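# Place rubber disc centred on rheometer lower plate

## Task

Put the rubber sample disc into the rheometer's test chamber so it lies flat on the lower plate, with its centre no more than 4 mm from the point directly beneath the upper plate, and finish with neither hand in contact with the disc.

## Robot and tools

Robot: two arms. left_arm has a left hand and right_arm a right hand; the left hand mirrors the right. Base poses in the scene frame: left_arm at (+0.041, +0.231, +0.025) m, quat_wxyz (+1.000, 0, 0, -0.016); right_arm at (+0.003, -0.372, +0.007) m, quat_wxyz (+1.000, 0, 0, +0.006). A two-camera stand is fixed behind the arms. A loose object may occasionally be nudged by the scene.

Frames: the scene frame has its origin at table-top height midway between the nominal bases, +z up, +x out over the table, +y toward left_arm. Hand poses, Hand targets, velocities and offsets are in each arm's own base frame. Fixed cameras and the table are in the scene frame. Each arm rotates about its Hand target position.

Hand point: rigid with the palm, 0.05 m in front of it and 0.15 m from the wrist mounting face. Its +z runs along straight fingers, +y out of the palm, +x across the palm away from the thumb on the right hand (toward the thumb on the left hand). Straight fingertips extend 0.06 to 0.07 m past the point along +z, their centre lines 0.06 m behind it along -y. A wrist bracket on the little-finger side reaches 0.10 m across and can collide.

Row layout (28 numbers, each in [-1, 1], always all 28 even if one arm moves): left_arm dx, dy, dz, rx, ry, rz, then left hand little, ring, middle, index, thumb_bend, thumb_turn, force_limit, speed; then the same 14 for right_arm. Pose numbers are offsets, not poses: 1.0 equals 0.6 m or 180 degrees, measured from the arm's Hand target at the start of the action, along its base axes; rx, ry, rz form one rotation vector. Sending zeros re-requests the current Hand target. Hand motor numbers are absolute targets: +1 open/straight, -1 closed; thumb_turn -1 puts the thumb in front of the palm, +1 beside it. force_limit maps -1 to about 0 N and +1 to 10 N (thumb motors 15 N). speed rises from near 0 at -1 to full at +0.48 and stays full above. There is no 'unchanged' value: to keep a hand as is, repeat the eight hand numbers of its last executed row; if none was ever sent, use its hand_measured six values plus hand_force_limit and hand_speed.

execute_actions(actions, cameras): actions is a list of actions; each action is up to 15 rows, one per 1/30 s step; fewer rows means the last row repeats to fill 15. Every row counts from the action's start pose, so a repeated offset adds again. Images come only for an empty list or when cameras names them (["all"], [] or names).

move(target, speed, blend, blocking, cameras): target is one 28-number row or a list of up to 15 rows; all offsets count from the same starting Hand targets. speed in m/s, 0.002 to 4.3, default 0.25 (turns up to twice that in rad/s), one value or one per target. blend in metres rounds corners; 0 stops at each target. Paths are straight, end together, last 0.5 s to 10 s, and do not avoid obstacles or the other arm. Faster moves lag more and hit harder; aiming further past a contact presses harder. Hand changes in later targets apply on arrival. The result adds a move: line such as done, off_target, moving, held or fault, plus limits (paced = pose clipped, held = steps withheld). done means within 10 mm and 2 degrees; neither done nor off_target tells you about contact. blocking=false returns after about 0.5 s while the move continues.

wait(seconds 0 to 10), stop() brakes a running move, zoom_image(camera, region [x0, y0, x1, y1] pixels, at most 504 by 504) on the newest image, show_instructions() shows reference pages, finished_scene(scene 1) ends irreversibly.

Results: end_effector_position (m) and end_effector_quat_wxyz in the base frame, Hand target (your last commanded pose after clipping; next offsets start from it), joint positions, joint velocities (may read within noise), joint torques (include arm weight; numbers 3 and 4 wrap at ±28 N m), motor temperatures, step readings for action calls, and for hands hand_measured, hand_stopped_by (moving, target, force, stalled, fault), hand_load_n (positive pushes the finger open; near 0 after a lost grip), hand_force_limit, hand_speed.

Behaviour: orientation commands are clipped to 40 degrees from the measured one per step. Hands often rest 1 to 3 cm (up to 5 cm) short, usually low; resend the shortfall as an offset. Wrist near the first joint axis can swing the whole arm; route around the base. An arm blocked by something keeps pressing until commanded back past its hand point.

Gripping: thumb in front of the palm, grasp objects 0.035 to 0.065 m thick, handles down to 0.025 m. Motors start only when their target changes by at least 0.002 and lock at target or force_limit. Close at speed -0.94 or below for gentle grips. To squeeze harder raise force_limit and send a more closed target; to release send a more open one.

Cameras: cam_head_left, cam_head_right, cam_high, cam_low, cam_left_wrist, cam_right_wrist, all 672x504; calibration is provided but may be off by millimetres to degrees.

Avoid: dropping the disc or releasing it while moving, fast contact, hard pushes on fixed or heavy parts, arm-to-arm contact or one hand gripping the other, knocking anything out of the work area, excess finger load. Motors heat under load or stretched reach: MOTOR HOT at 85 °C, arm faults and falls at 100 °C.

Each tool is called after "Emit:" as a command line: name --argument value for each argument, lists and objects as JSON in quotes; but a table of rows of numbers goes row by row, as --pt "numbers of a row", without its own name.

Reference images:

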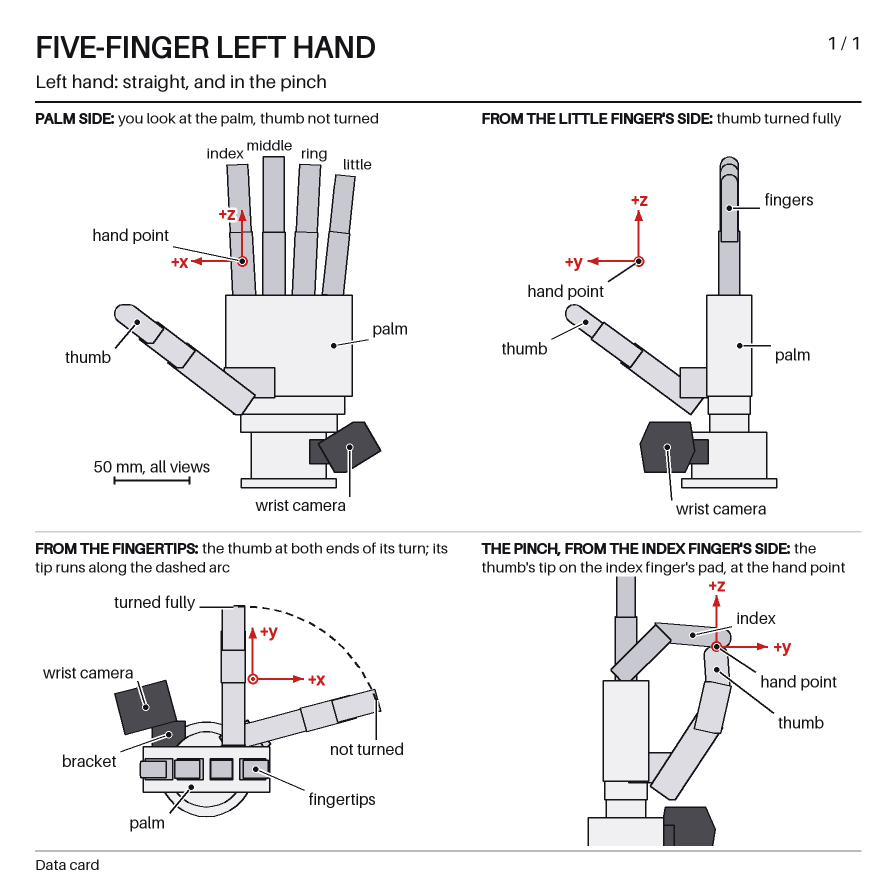

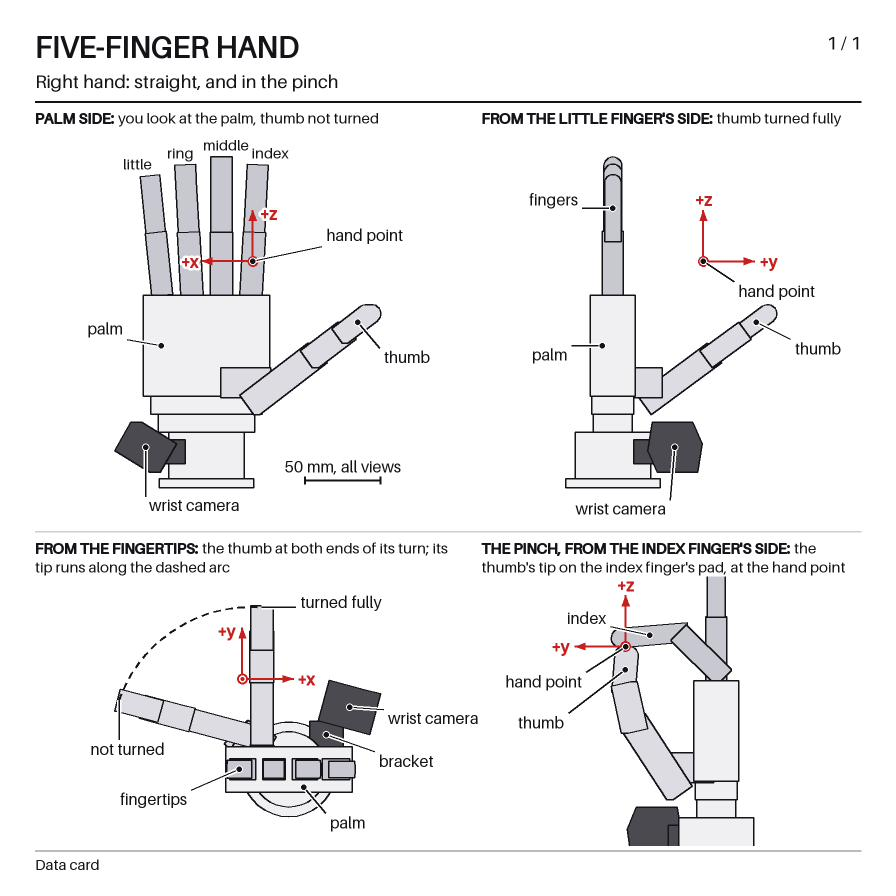

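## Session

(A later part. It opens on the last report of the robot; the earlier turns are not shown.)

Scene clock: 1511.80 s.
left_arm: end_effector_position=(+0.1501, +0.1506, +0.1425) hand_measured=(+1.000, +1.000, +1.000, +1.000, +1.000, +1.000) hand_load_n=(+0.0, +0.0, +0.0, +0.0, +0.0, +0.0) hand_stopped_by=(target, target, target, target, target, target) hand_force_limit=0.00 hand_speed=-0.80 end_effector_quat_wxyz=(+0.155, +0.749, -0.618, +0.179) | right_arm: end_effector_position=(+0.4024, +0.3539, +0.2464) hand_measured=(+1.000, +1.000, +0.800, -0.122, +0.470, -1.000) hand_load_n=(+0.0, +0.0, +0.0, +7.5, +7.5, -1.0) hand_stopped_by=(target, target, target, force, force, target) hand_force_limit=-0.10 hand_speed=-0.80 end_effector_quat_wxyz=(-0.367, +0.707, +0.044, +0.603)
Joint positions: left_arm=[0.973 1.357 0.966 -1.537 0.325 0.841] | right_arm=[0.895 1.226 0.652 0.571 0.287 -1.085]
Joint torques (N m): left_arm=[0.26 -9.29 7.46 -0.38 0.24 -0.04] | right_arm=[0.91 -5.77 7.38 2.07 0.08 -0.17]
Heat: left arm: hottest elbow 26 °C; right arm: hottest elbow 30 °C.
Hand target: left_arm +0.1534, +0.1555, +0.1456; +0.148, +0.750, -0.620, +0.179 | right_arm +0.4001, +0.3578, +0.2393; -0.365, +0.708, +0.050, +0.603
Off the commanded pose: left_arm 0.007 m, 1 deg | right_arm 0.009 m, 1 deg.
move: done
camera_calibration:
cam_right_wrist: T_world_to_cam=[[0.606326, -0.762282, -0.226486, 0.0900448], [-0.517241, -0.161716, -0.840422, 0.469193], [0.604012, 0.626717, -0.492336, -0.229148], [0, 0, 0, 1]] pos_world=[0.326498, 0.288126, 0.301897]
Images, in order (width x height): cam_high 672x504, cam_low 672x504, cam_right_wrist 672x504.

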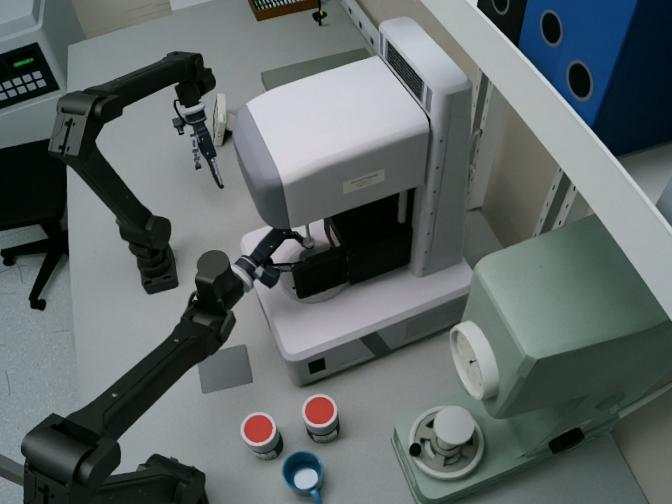

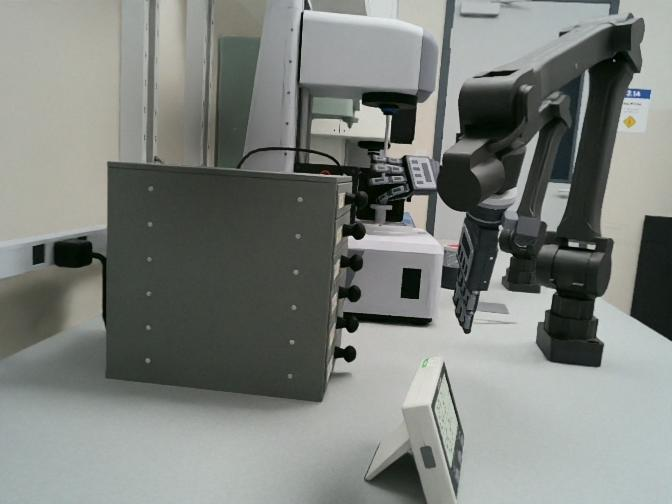

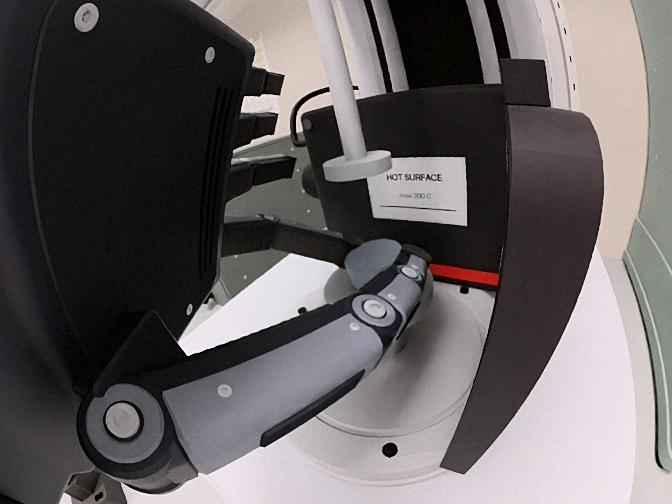

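Emit:
move --target '[0,0,0,0,0,0,1,1,1,1,1,1,0,-0.8,0.0005,-0.0005,-0.008,0,0,0,1,1,0.8,-0.45,0.25,-1,-0.1,-0.8]' --speed 0.02 --cameras '["cam_low","cam_right_wrist","cam_high"]'

Emit:
zoom_image --camera "cam_low" --region '[365, 170, 405, 220]'

Emit:
zoom_image --camera "cam_right_wrist" --region '[310, 180, 450, 360]'

Scene clock: 1527.73 s.
left_arm: end_effector_position=(+0.1501, +0.1506, +0.1425) hand_measured=(+1.000, +1.000, +1.000, +1.000, +1.000, +1.000) hand_load_n=(+0.0, +0.0, +0.5, +0.0, +0.0, +0.0) hand_stopped_by=(target, target, target, target, target, target) hand_force_limit=0.00 hand_speed=-0.80 end_effector_quat_wxyz=(+0.155, +0.749, -0.618, +0.179) | right_arm: end_effector_position=(+0.4026, +0.3541, +0.2437) hand_measured=(+1.000, +1.000, +0.800, -0.122, +0.470, -1.000) hand_load_n=(+0.0, -0.5, +0.0, +7.5, +7.5, -1.0) hand_stopped_by=(target, target, target, force, force, target) hand_force_limit=-0.10 hand_speed=-0.80 end_effector_quat_wxyz=(-0.368, +0.705, +0.043, +0.605)
Joint positions: left_arm=[0.973 1.357 0.966 -1.537 0.325 0.841] | right_arm=[0.895 1.234 0.647 0.588 0.287 -1.086]
Joint torques (N m): left_arm=[0.26 -9.29 7.47 -0.39 0.24 -0.05] | right_arm=[0.85 -5.42 7.2 2.09 0.02 -0.16]
Heat: left arm: hottest elbow 26 °C; right arm: hottest elbow 30 °C.
Hand target: left_arm +0.1534, +0.1555, +0.1456; +0.148, +0.750, -0.620, +0.179 | right_arm +0.4004, +0.3574, +0.2343; -0.365, +0.708, +0.050, +0.603
Off the commanded pose: left_arm 0.007 m, 1 deg | right_arm 0.010 m, 1 deg.
move: done
camera_calibration:
cam_right_wrist: T_world_to_cam=[[0.607024, -0.761685, -0.226623, 0.0889971], [-0.51465, -0.159503, -0.842433, 0.465765], [0.605522, 0.628009, -0.488823, -0.232714], [0, 0, 0, 1]] pos_world=[0.326596, 0.288225, 0.298789]
Images, in order (width x height): cam_high 672x504, cam_low 672x504, cam_right_wrist 672x504.

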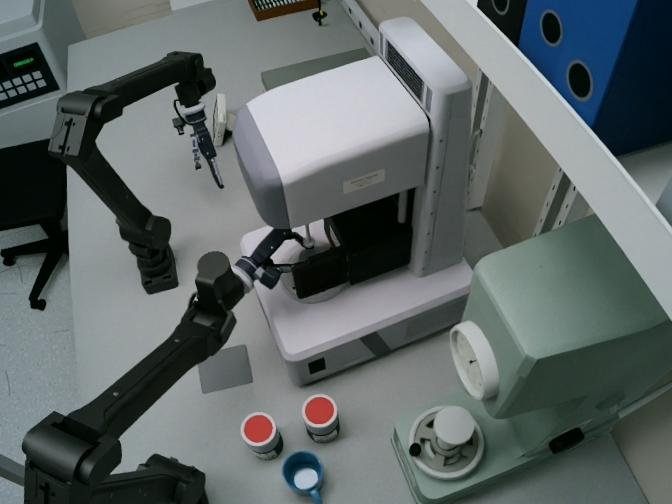

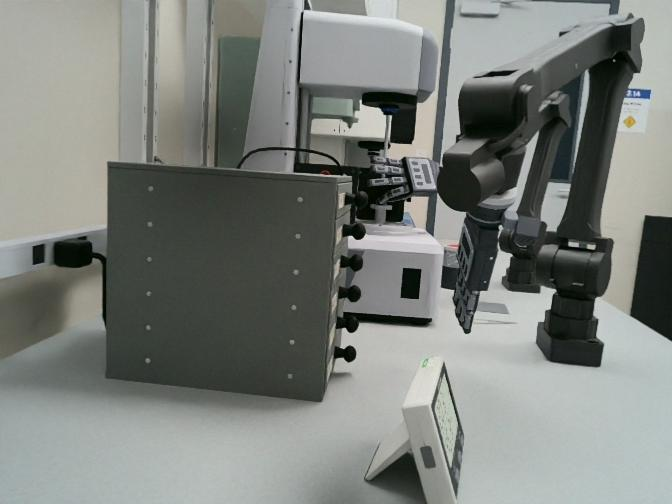

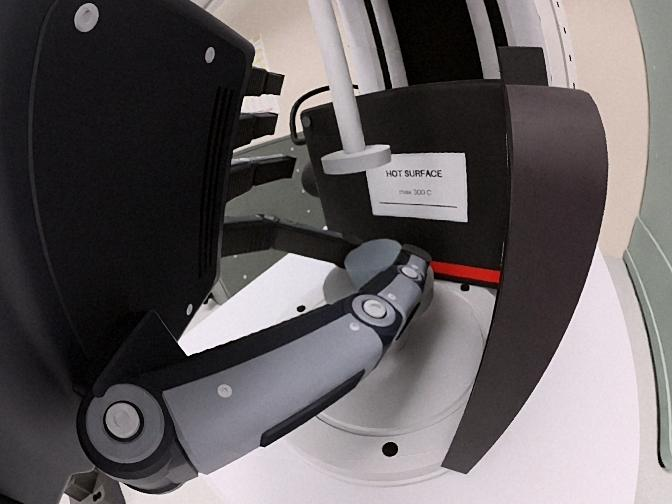

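Scaled by 10.080 from the camera's 672x504 image, which has a finer 960x720 frame.

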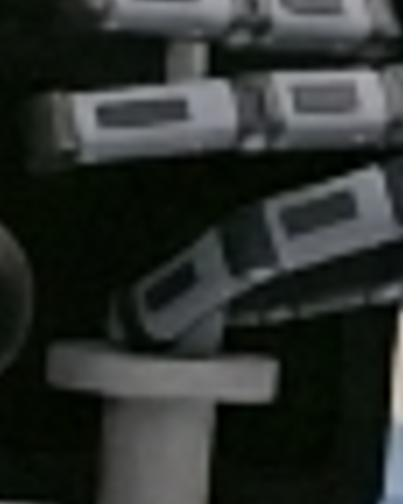

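Scaled by 2.800 from the camera's 672x504 image, which has a finer 960x720 frame.

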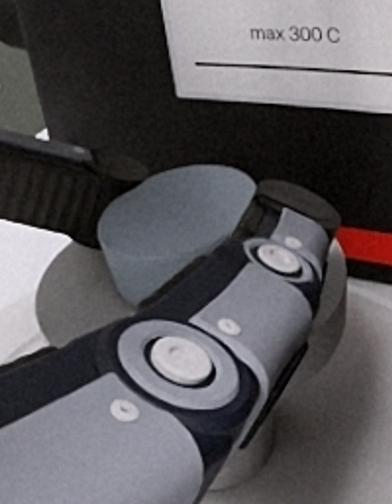

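Emit:
execute_actions --actions '[[[0,0,0,0,0,0,1,1,1,1,1,1,0,-0.8,0,0,0,0,0,0,1,1,0.8,0.1,0.25,-1,-0.1,-0.85]],[[0,0,0,0,0,0,1,1,1,1,1,1,0,-0.8,0,0,0,0,0,0,1,1,0.8,0.1,0.25,-1,-0.1,-0.85]]]' --cameras '["cam_low","cam_right_wrist","cam_high"]'

Emit:
zoom_image --camera "cam_low" --region '[365, 170, 405, 220]'

Emit:
zoom_image --camera "cam_right_wrist" --region '[310, 180, 450, 360]'

Scene clock: 1549.10 s.
left_arm: end_effector_position=(+0.1501, +0.1506, +0.1425) hand_measured=(+1.000, +1.000, +1.000, +1.000, +1.000, +1.000) hand_load_n=(+0.0, +0.0, +0.0, +0.0, +0.0, +0.0) hand_stopped_by=(target, target, target, target, target, target) hand_force_limit=0.00 hand_speed=-0.80 end_effector_quat_wxyz=(+0.155, +0.749, -0.618, +0.179) | right_arm: end_effector_position=(+0.4027, +0.3542, +0.2434) hand_measured=(+1.000, +1.000, +0.800, +0.100, +0.468, -1.000) hand_load_n=(+0.0, +0.0, +0.0, +0.0, +0.0, +0.5) hand_stopped_by=(target, target, target, target, force, target) hand_force_limit=-0.10 hand_speed=-0.85 end_effector_quat_wxyz=(-0.368, +0.705, +0.043, +0.604)
Joint positions: left_arm=[0.973 1.357 0.966 -1.537 0.325 0.841] | right_arm=[0.895 1.234 0.647 0.589 0.287 -1.086]
Joint torques (N m): left_arm=[0.21 -9.41 7.47 -0.36 0.24 -0.04] | right_arm=[0.85 -5.77 7.17 2.04 0.03 -0.16]
Heat: left arm: hottest elbow 26 °C; right arm: hottest elbow 30 °C.
Hand target: left_arm +0.1534, +0.1555, +0.1456; +0.148, +0.750, -0.620, +0.179 | right_arm +0.4004, +0.3574, +0.2344; -0.365, +0.708, +0.050, +0.603
Off the commanded pose: left_arm 0.007 m, 1 deg | right_arm 0.010 m, 1 deg.
Step readings (end_effector_position of left_arm | right_arm):
0: (+0.1501, +0.1506, +0.1425) | (+0.4026, +0.3542, +0.2438)
1: (+0.1501, +0.1506, +0.1425) | (+0.4026, +0.3542, +0.2438)
2: (+0.1501, +0.1506, +0.1425) | (+0.4026, +0.3542, +0.2438)
4: (+0.1501, +0.1506, +0.1425) | (+0.4027, +0.3542, +0.2436)
8: (+0.1501, +0.1506, +0.1425) | (+0.4027, +0.3542, +0.2434)
15: (+0.1501, +0.1506, +0.1425) | (+0.4027, +0.3542, +0.2434)
16: (+0.1501, +0.1506, +0.1425) | (+0.4027, +0.3542, +0.2434)
17: (+0.1501, +0.1506, +0.1425) | (+0.4027, +0.3542, +0.2434)
19: (+0.1501, +0.1506, +0.1425) | (+0.4027, +0.3542, +0.2434)
23: (+0.1501, +0.1506, +0.1425) | (+0.4027, +0.3542, +0.2434)
30: (+0.1501, +0.1506, +0.1425) | (+0.4027, +0.3542, +0.2434)
camera_calibration:
cam_right_wrist: T_world_to_cam=[[0.607002, -0.761702, -0.226625, 0.0889574], [-0.514883, -0.159722, -0.842249, 0.465665], [0.605346, 0.627932, -0.489139, -0.23281], [0, 0, 0, 1]] pos_world=[0.326696, 0.288325, 0.298489]
Images, in order (width x height): cam_high 672x504, cam_low 672x504, cam_right_wrist 672x504.

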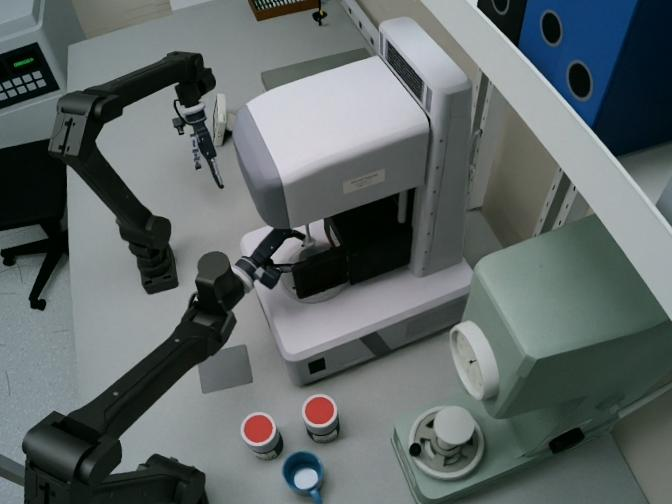

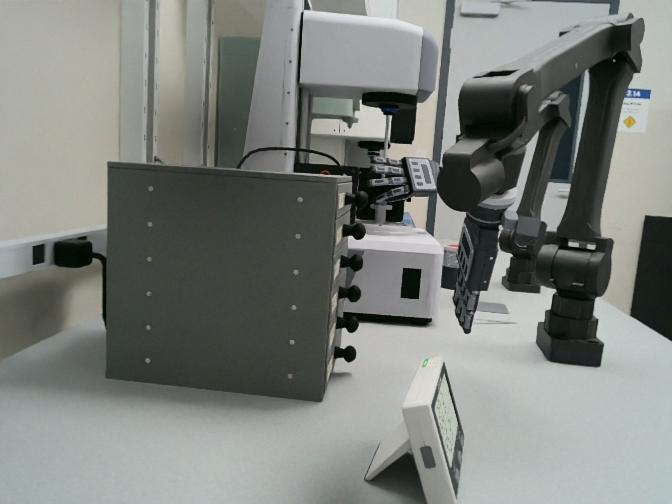

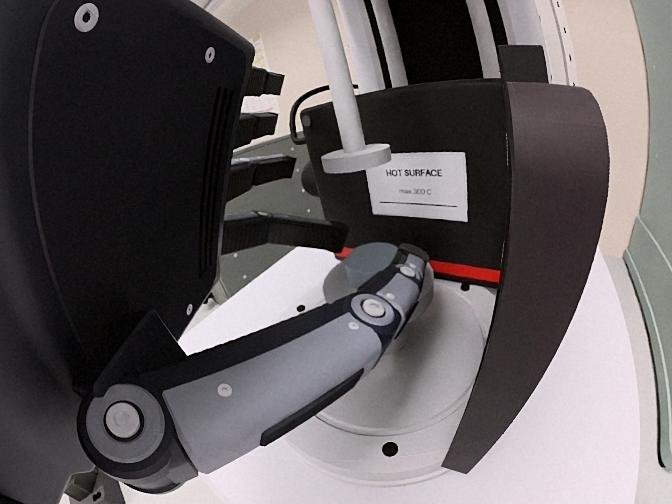

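Scaled by 10.080 from the camera's 672x504 image, which has a finer 960x720 frame.

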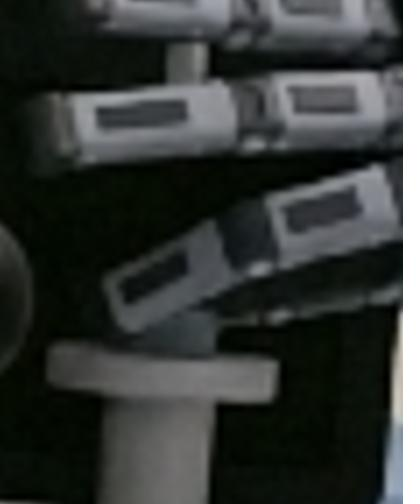

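Scaled by 2.800 from the camera's 672x504 image, which has a finer 960x720 frame.

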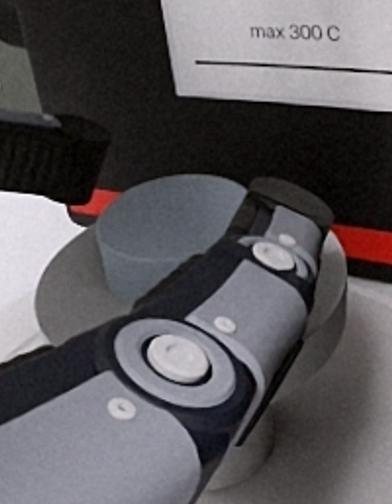

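Emit:
execute_actions --actions '[[[0,0,0,0,0,0,1,1,1,1,1,1,0,-0.8,0,0,0.015,0,0,0,1,1,0.8,0.5,0.25,-1,-0.1,-0.5]],[[0,0,0,0,0,0,1,1,1,1,1,1,0,-0.8,0,0,0,0,0,0,1,1,0.8,0.5,0.25,-1,-0.1,-0.5]]]' --cameras '["cam_low","cam_right_wrist","cam_high"]'

Emit:
zoom_image --camera "cam_low" --region '[365, 170, 405, 220]'

Emit:
zoom_image --camera "cam_right_wrist" --region '[310, 180, 450, 360]'

Scene clock: 1578.80 s.
left_arm: end_effector_position=(+0.1501, +0.1506, +0.1425) hand_measured=(+1.000, +1.000, +1.000, +1.000, +1.000, +1.000) hand_load_n=(+0.0, +0.0, +0.0, +0.0, +0.0, +0.0) hand_stopped_by=(target, target, target, target, target, target) hand_force_limit=0.00 hand_speed=-0.80 end_effector_quat_wxyz=(+0.155, +0.749, -0.618, +0.179) | right_arm: end_effector_position=(+0.4027, +0.3542, +0.2434) hand_measured=(+1.000, +1.000, +0.800, +0.500, +0.468, -1.000) hand_load_n=(+0.0, +0.0, +0.0, +0.0, +0.0, +0.0) hand_stopped_by=(target, target, target, target, force, target) hand_force_limit=-0.10 hand_speed=-0.50 end_effector_quat_wxyz=(-0.368, +0.705, +0.043, +0.604)
Joint positions: left_arm=[0.973 1.357 0.966 -1.537 0.325 0.841] | right_arm=[0.895 1.234 0.647 0.589 0.287 -1.086]
Joint torques (N m): left_arm=[0.32 -9.41 7.49 -0.38 0.24 -0.04] | right_arm=[0.85 -7.06 8.27 0.94 0.03 -0.15]
Heat: left arm: hottest elbow 26 °C; right arm: hottest elbow 29 °C.
Hand target: left_arm +0.1534, +0.1555, +0.1456; +0.148, +0.750, -0.620, +0.179 | right_arm +0.4004, +0.3574, +0.2434; -0.365, +0.708, +0.050, +0.603
Off the commanded pose: left_arm 0.007 m, 1 deg | right_arm 0.004 m, 1 deg.
Step readings (end_effector_position of left_arm | right_arm):
0: (+0.1501, +0.1506, +0.1425) | (+0.4027, +0.3542, +0.2434)
1: (+0.1501, +0.1506, +0.1425) | (+0.4027, +0.3542, +0.2434)
2: (+0.1501, +0.1506, +0.1425) | (+0.4027, +0.3542, +0.2434)
4: (+0.1501, +0.1506, +0.1425) | (+0.4027, +0.3542, +0.2434)
8: (+0.1501, +0.1506, +0.1425) | (+0.4027, +0.3542, +0.2434)
15: (+0.1501, +0.1506, +0.1425) | (+0.4027, +0.3542, +0.2434)
16: (+0.1501, +0.1506, +0.1425) | (+0.4027, +0.3542, +0.2434)
17: (+0.1501, +0.1506, +0.1425) | (+0.4027, +0.3542, +0.2434)
19: (+0.1501, +0.1506, +0.1425) | (+0.4027, +0.3542, +0.2434)
23: (+0.1501, +0.1506, +0.1425) | (+0.4027, +0.3542, +0.2434)
30: (+0.1501, +0.1506, +0.1425) | (+0.4027, +0.3542, +0.2434)
camera_calibration:
cam_right_wrist: T_world_to_cam=[[0.607002, -0.761702, -0.226625, 0.0889574], [-0.514883, -0.159722, -0.842249, 0.465665], [0.605346, 0.627932, -0.489139, -0.23281], [0, 0, 0, 1]] pos_world=[0.326696, 0.288325, 0.298489]
Images, in order (width x height): cam_high 672x504, cam_low 672x504, cam_right_wrist 672x504.

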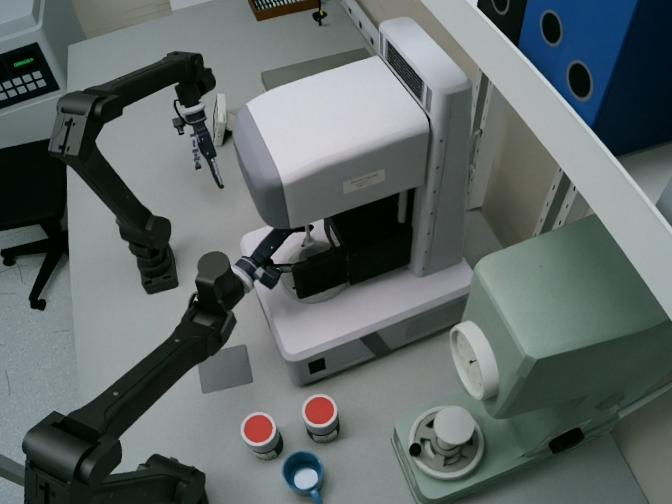

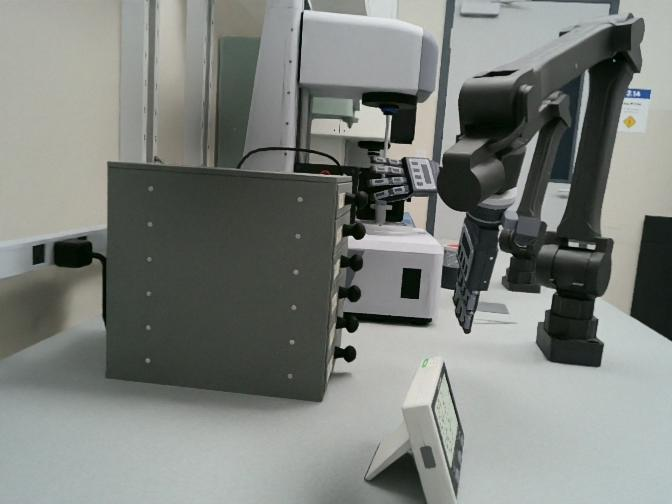

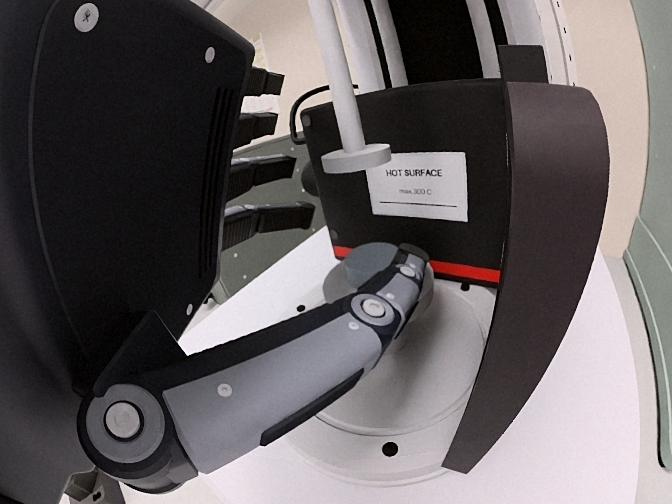

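Scaled by 10.080 from the camera's 672x504 image, which has a finer 960x720 frame.

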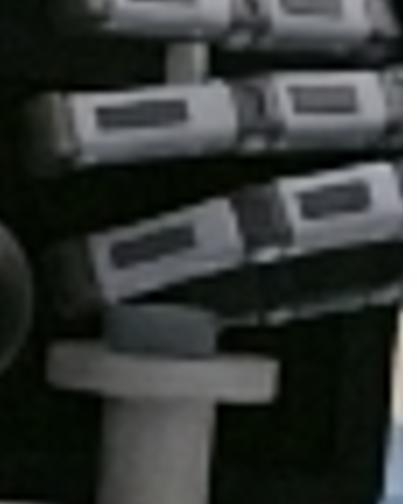

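Scaled by 2.800 from the camera's 672x504 image, which has a finer 960x720 frame.

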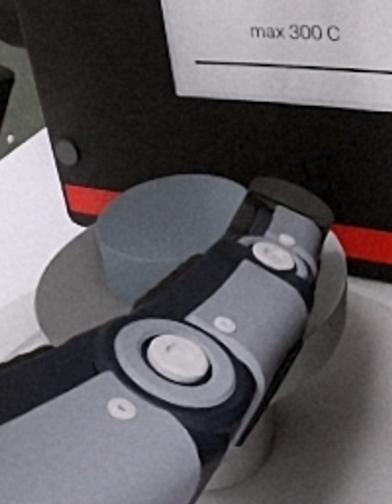

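Emit:
move --pt "0 0 0 0 0 0 1 1 1 1 1 1 0 -0.8 -0.035 -0.008 0.008 0 0 0 1 1 0.8 0.5 0.25 -1 -0.1 -0.5" --pt "0 0 0 0 0 0 1 1 1 1 1 1 0 -0.8 -0.07 0.0 0.012 0 0 0 1 1 0.8 0.5 0.25 -1 -0.1 -0.5" --speed 0.05 --blend 0.01 --cameras '["cam_low","cam_right_wrist","cam_high"]'

Emit:
zoom_image --camera "cam_low" --region '[365, 170, 405, 220]'

Emit:
zoom_image --camera "cam_right_wrist" --region '[310, 180, 450, 360]'

Scene clock: 1589.70 s.
left_arm: end_effector_position=(+0.1501, +0.1506, +0.1425) hand_measured=(+1.000, +1.000, +1.000, +1.000, +1.000, +1.000) hand_load_n=(+0.0, +0.0, +0.0, +0.0, -0.5, +0.0) hand_stopped_by=(target, target, target, target, target, target) hand_force_limit=0.00 hand_speed=-0.80 end_effector_quat_wxyz=(+0.155, +0.749, -0.618, +0.179) | right_arm: end_effector_position=(+0.3631, +0.3582, +0.2555) hand_measured=(+1.000, +1.000, +0.800, +0.500, +0.468, -1.000) hand_load_n=(-0.5, +0.0, +0.0, +0.0, +0.0, +0.0) hand_stopped_by=(target, target, target, target, force, target) hand_force_limit=-0.10 hand_speed=-0.50 end_effector_quat_wxyz=(-0.370, +0.703, +0.043, +0.606)
Joint positions: left_arm=[0.973 1.357 0.966 -1.537 0.325 0.841] | right_arm=[0.995 1.152 0.615 0.546 0.386 -1.086]
Joint torques (N m): left_arm=[0.26 -9.41 7.47 -0.36 0.24 -0.04] | right_arm=[0.91 -6.65 7.42 0.84 0.08 -0.15]
Heat: left arm: hottest elbow 26 °C; right arm: hottest elbow 30 °C.
Hand target: left_arm +0.1534, +0.1555, +0.1456; +0.148, +0.750, -0.620, +0.179 | right_arm +0.3585, +0.3575, +0.2507; -0.365, +0.708, +0.050, +0.603
Off the commanded pose: left_arm 0.007 m, 1 deg | right_arm 0.007 m, 1 deg.
move: done
camera_calibration:
cam_right_wrist: T_world_to_cam=[[0.608917, -0.759384, -0.229249, 0.117999], [-0.510883, -0.154354, -0.845679, 0.453599], [0.60681, 0.632068, -0.481945, -0.209307], [0, 0, 0, 1]] pos_world=[0.286894, 0.291918, 0.309776]
Images, in order (width x height): cam_high 672x504, cam_low 672x504, cam_right_wrist 672x504.

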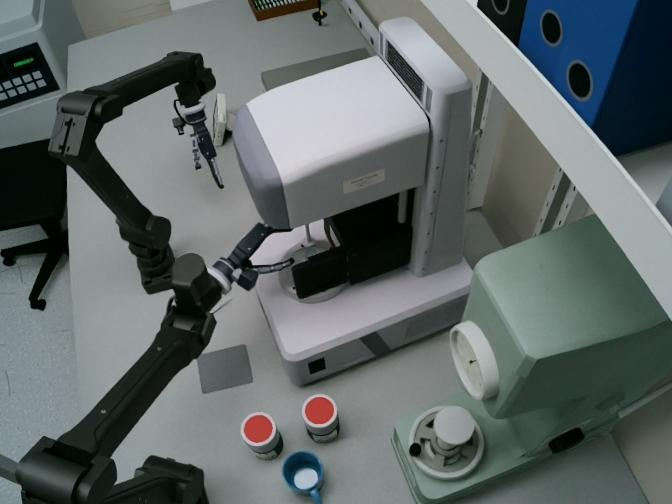

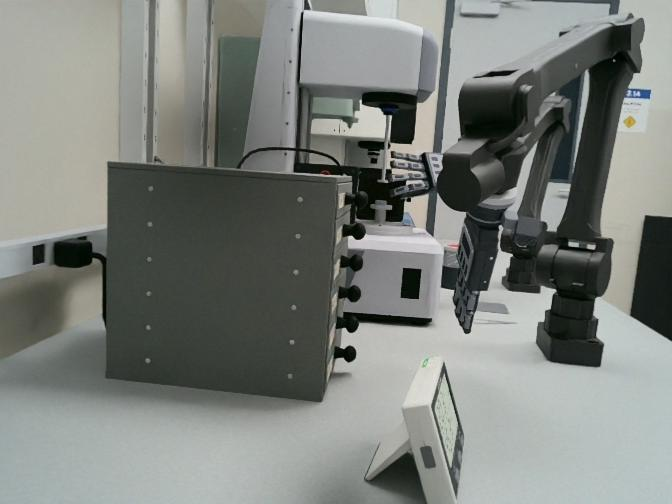

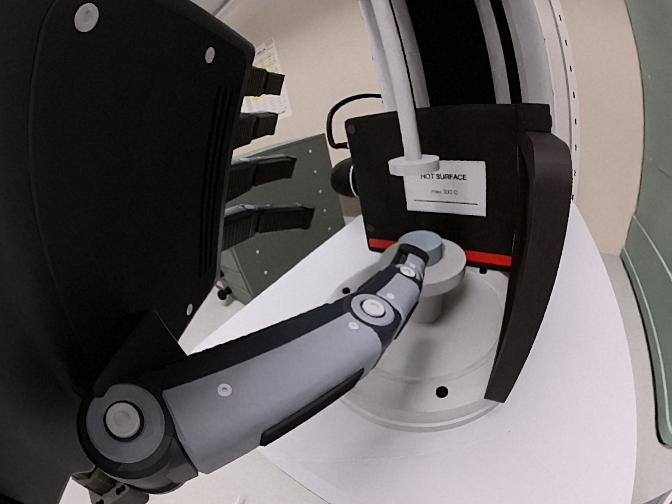

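Scaled by 10.080 from the camera's 672x504 image, which has a finer 960x720 frame.

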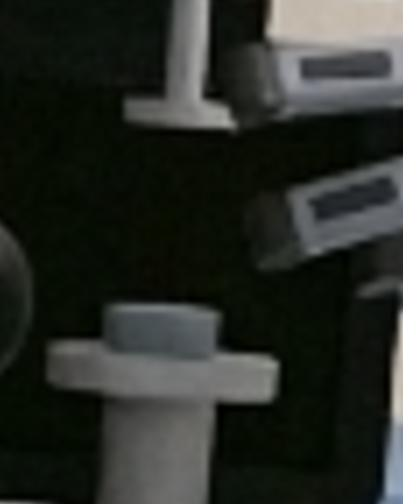

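Scaled by 2.800 from the camera's 672x504 image, which has a finer 960x720 frame.

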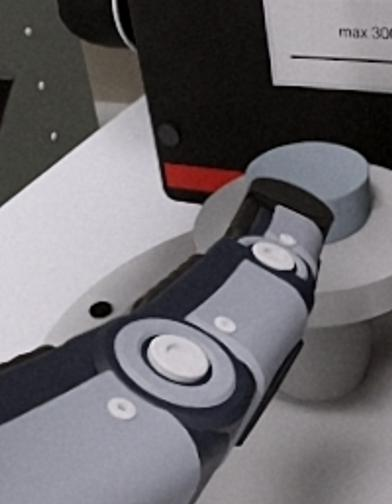

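Emit:
move --pt "0 0 0 0 0 0 1 1 1 1 1 1 0 -0.8 -0.13 0.035 0.02 0 0 0 1 1 0.8 0.5 0.25 -1 -0.1 -0.5" --pt "0 0 0 0 0 0 1 1 1 1 1 1 0 -0.8 -0.17 -0.06 0.1 0 0 0 1 1 0.8 0.5 0.25 -1 -0.1 -0.5" --speed 0.12 --blend 0.02 --cameras '["cam_low","cam_right_wrist","cam_high","cam_head_left","cam_head_right"]'

Emit:
zoom_image --camera "cam_low" --region '[365, 170, 405, 220]'

Emit:
zoom_image --camera "cam_right_wrist" --region '[400, 140, 560, 300]'

Emit:
zoom_image --camera "cam_head_left" --region '[330, 215, 380, 265]'

Emit:
zoom_image --camera "cam_head_right" --region '[325, 215, 375, 265]'

Scene clock: 1603.87 s.
left_arm: end_effector_position=(+0.1501, +0.1506, +0.1425) hand_measured=(+1.000, +1.000, +1.000, +1.000, +1.000, +1.000) hand_load_n=(+0.0, +0.0, +0.0, +0.0, +0.0, +0.0) hand_stopped_by=(target, target, target, target, target, target) hand_force_limit=0.00 hand_speed=-0.80 end_effector_quat_wxyz=(+0.155, +0.749, -0.618, +0.179) | right_arm: end_effector_position=(+0.2599, +0.3212, +0.3146) hand_measured=(+1.000, +1.000, +0.800, +0.500, +0.468, -1.000) hand_load_n=(-0.5, +0.0, +0.0, +0.0, +0.0, +0.0) hand_stopped_by=(target, target, target, target, force, target) hand_force_limit=-0.10 hand_speed=-0.50 end_effector_quat_wxyz=(-0.369, +0.704, +0.042, +0.605)
Joint positions: left_arm=[0.973 1.357 0.966 -1.537 0.325 0.841] | right_arm=[1.26 0.8 0.587 0.221 0.653 -1.087]
Joint torques (N m): left_arm=[0.21 -9.41 7.45 -0.39 0.24 -0.05] | right_arm=[0.91 -2.43 8.62 0.8 0.06 -0.12]
Heat: left arm: hottest elbow 26 °C; right arm: hottest elbow 29 °C.
Hand target: left_arm +0.1534, +0.1555, +0.1456; +0.148, +0.750, -0.620, +0.179 | right_arm +0.2565, +0.3214, +0.3107; -0.365, +0.708, +0.050, +0.603
Off the commanded pose: left_arm 0.007 m, 1 deg | right_arm 0.005 m, 1 deg.
move: done
camera_calibration:
cam_right_wrist: T_world_to_cam=[[0.606779, -0.76091, -0.22986, 0.167387], [-0.513546, -0.154552, -0.844029, 0.445403], [0.606704, 0.630182, -0.484541, -0.0933361], [0, 0, 0, 1]] pos_world=[0.183795, 0.255023, 0.369183]
Images, in order (width x height): cam_head_left 672x504, cam_head_right 672x504, cam_high 672x504, cam_low 672x504, cam_right_wrist 672x504.

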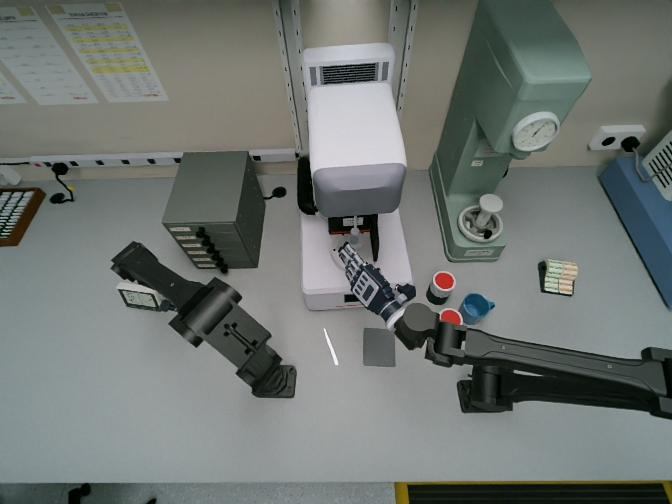

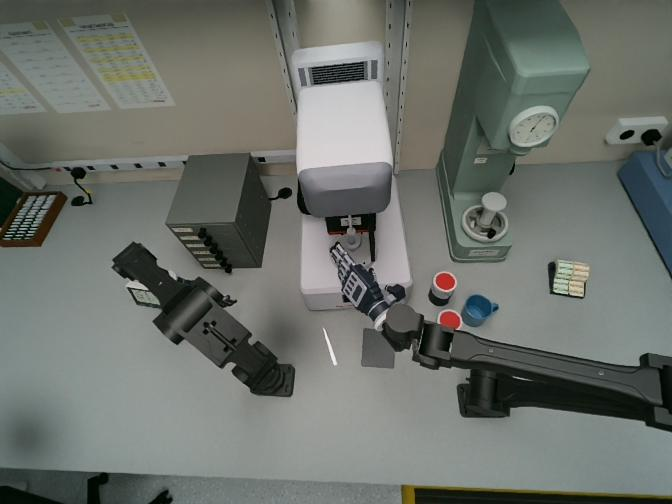

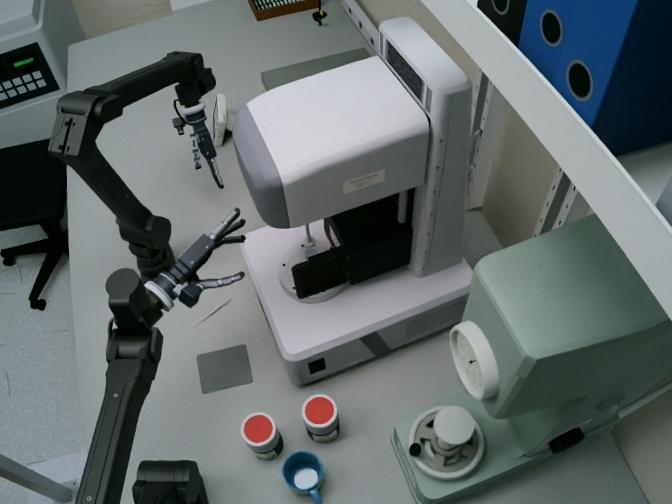

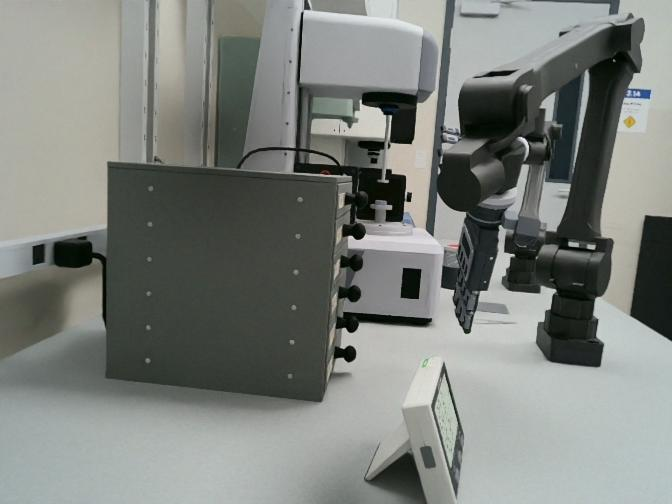

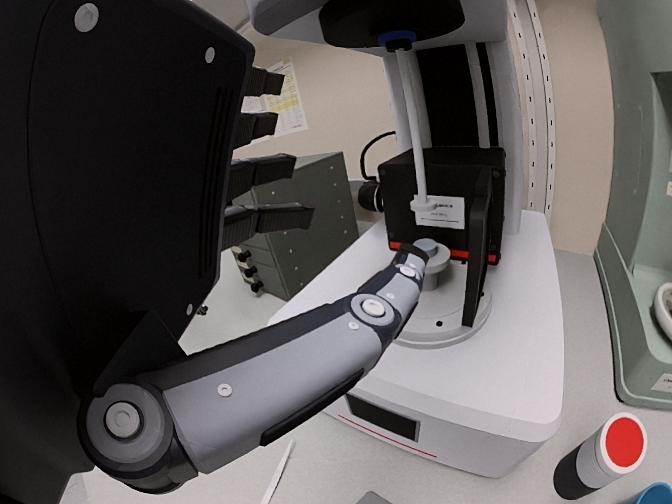

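Scaled by 10.080 from the camera's 672x504 image, which has a finer 960x720 frame.

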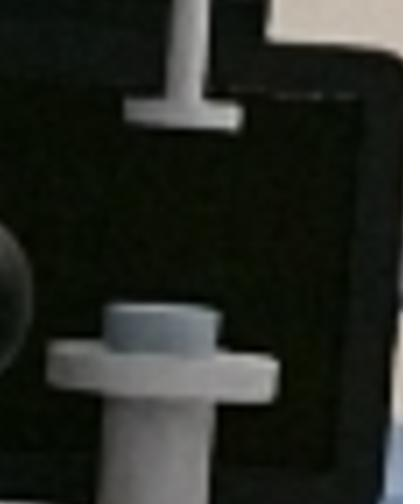

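Scaled by 3.150 from the camera's 672x504 image, which has a finer 960x720 frame.

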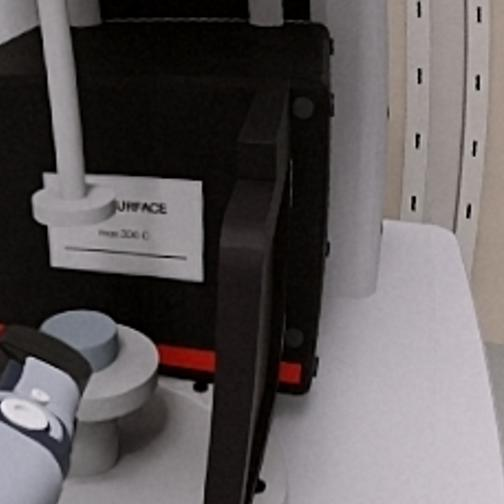

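Scaled by 10.080 from the camera's 672x504 image, which has a finer 960x720 frame.

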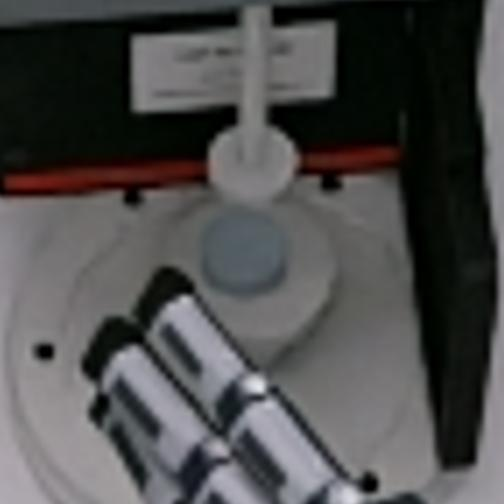

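Scaled by 10.080 from the camera's 672x504 image, which has a finer 960x720 frame.

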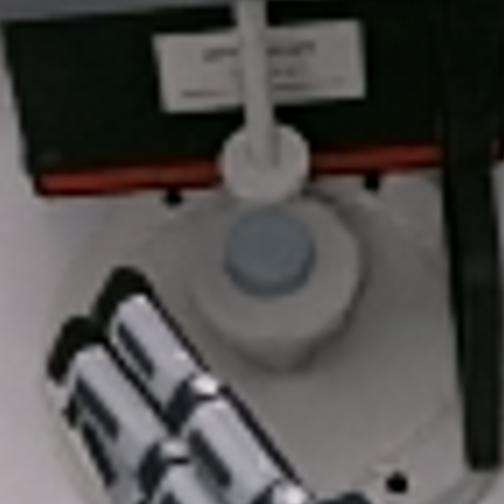

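Emit:
move --target '[0,0,0,0,0,0,1,1,1,1,1,1,0,-0.8,-0.15,-0.1,0,0,0,0,1,1,0.8,0.5,0.25,-1,-0.1,-0.5]' --speed 0.2 --cameras '["cam_head_left","cam_head_right","cam_right_wrist"]'

Emit:
zoom_image --camera "cam_head_left" --region '[330, 215, 380, 265]'

Emit:
zoom_image --camera "cam_head_right" --region '[325, 215, 375, 265]'

Scene clock: 1623.03 s.
left_arm: end_effector_position=(+0.1501, +0.1506, +0.1425) hand_measured=(+1.000, +1.000, +1.000, +1.000, +1.000, +1.000) hand_load_n=(+0.0, +0.0, +0.0, +0.0, -0.5, +0.0) hand_stopped_by=(target, target, target, target, target, target) hand_force_limit=0.00 hand_speed=-0.80 end_effector_quat_wxyz=(+0.155, +0.749, -0.618, +0.179) | right_arm: end_effector_position=(+0.1687, +0.2629, +0.3149) hand_measured=(+1.000, +1.000, +0.800, +0.500, +0.468, -1.000) hand_load_n=(+0.0, +0.0, -0.5, +0.0, +0.0, +0.0) hand_stopped_by=(target, target, target, target, force, target) hand_force_limit=-0.10 hand_speed=-0.50 end_effector_quat_wxyz=(-0.368, +0.706, +0.043, +0.604)
Joint positions: left_arm=[0.973 1.357 0.966 -1.537 0.325 0.841] | right_arm=[1.643 0.526 0.502 0.025 1.035 -1.087]
Joint torques (N m): left_arm=[0.21 -9.35 7.47 -0.39 0.24 -0.05] | right_arm=[1.03 0.21 8.34 0.58 0.08 -0.06]
Heat: left arm: hottest elbow 26 °C; right arm: hottest elbow 29 °C.
Hand target: left_arm +0.1534, +0.1555, +0.1456; +0.148, +0.750, -0.620, +0.179 | right_arm +0.1664, +0.2615, +0.3106; -0.365, +0.708, +0.050, +0.603
Off the commanded pose: left_arm 0.007 m, 1 deg | right_arm 0.005 m, 1 deg.
move: done
camera_calibration:
cam_right_wrist: T_world_to_cam=[[0.60687, -0.761758, -0.226789, 0.17768], [-0.515287, -0.159841, -0.84198, 0.390834], [0.605134, 0.627834, -0.489527, 0.00126678], [0, 0, 0, 1]] pos_world=[0.0927966, 0.197025, 0.36999]
Images, in order (width x height): cam_head_left 672x504, cam_head_right 672x504, cam_right_wrist 672x504.

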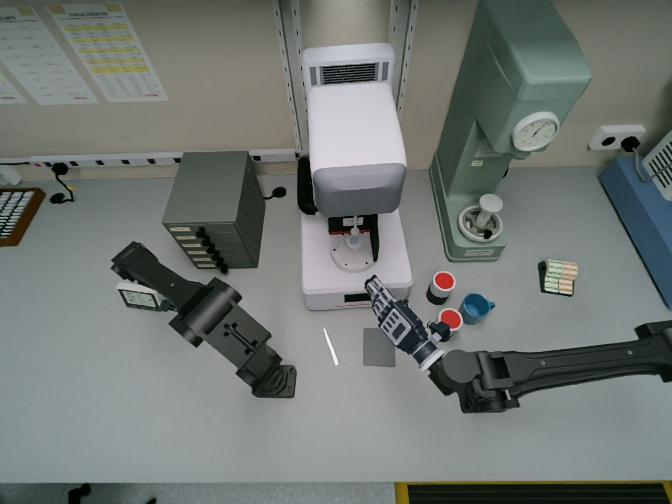

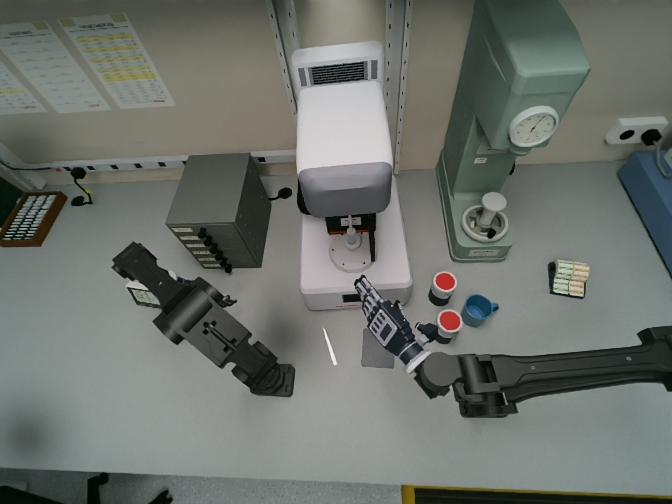

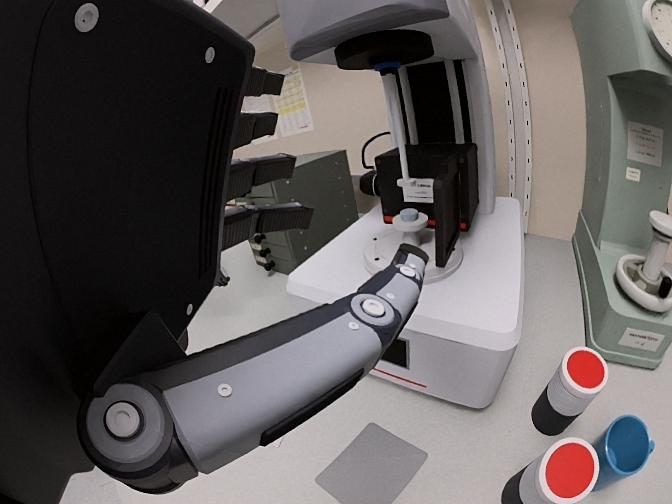

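Scaled by 10.080 from the camera's 672x504 image, which has a finer 960x720 frame.

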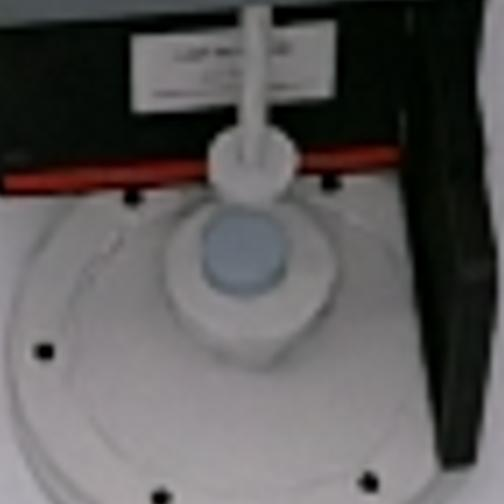

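Scaled by 10.080 from the camera's 672x504 image, which has a finer 960x720 frame.

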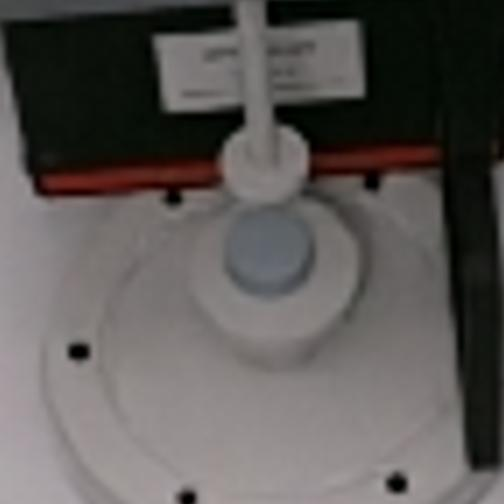

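Emit:
finished_scene

The scene is finished: the task was done.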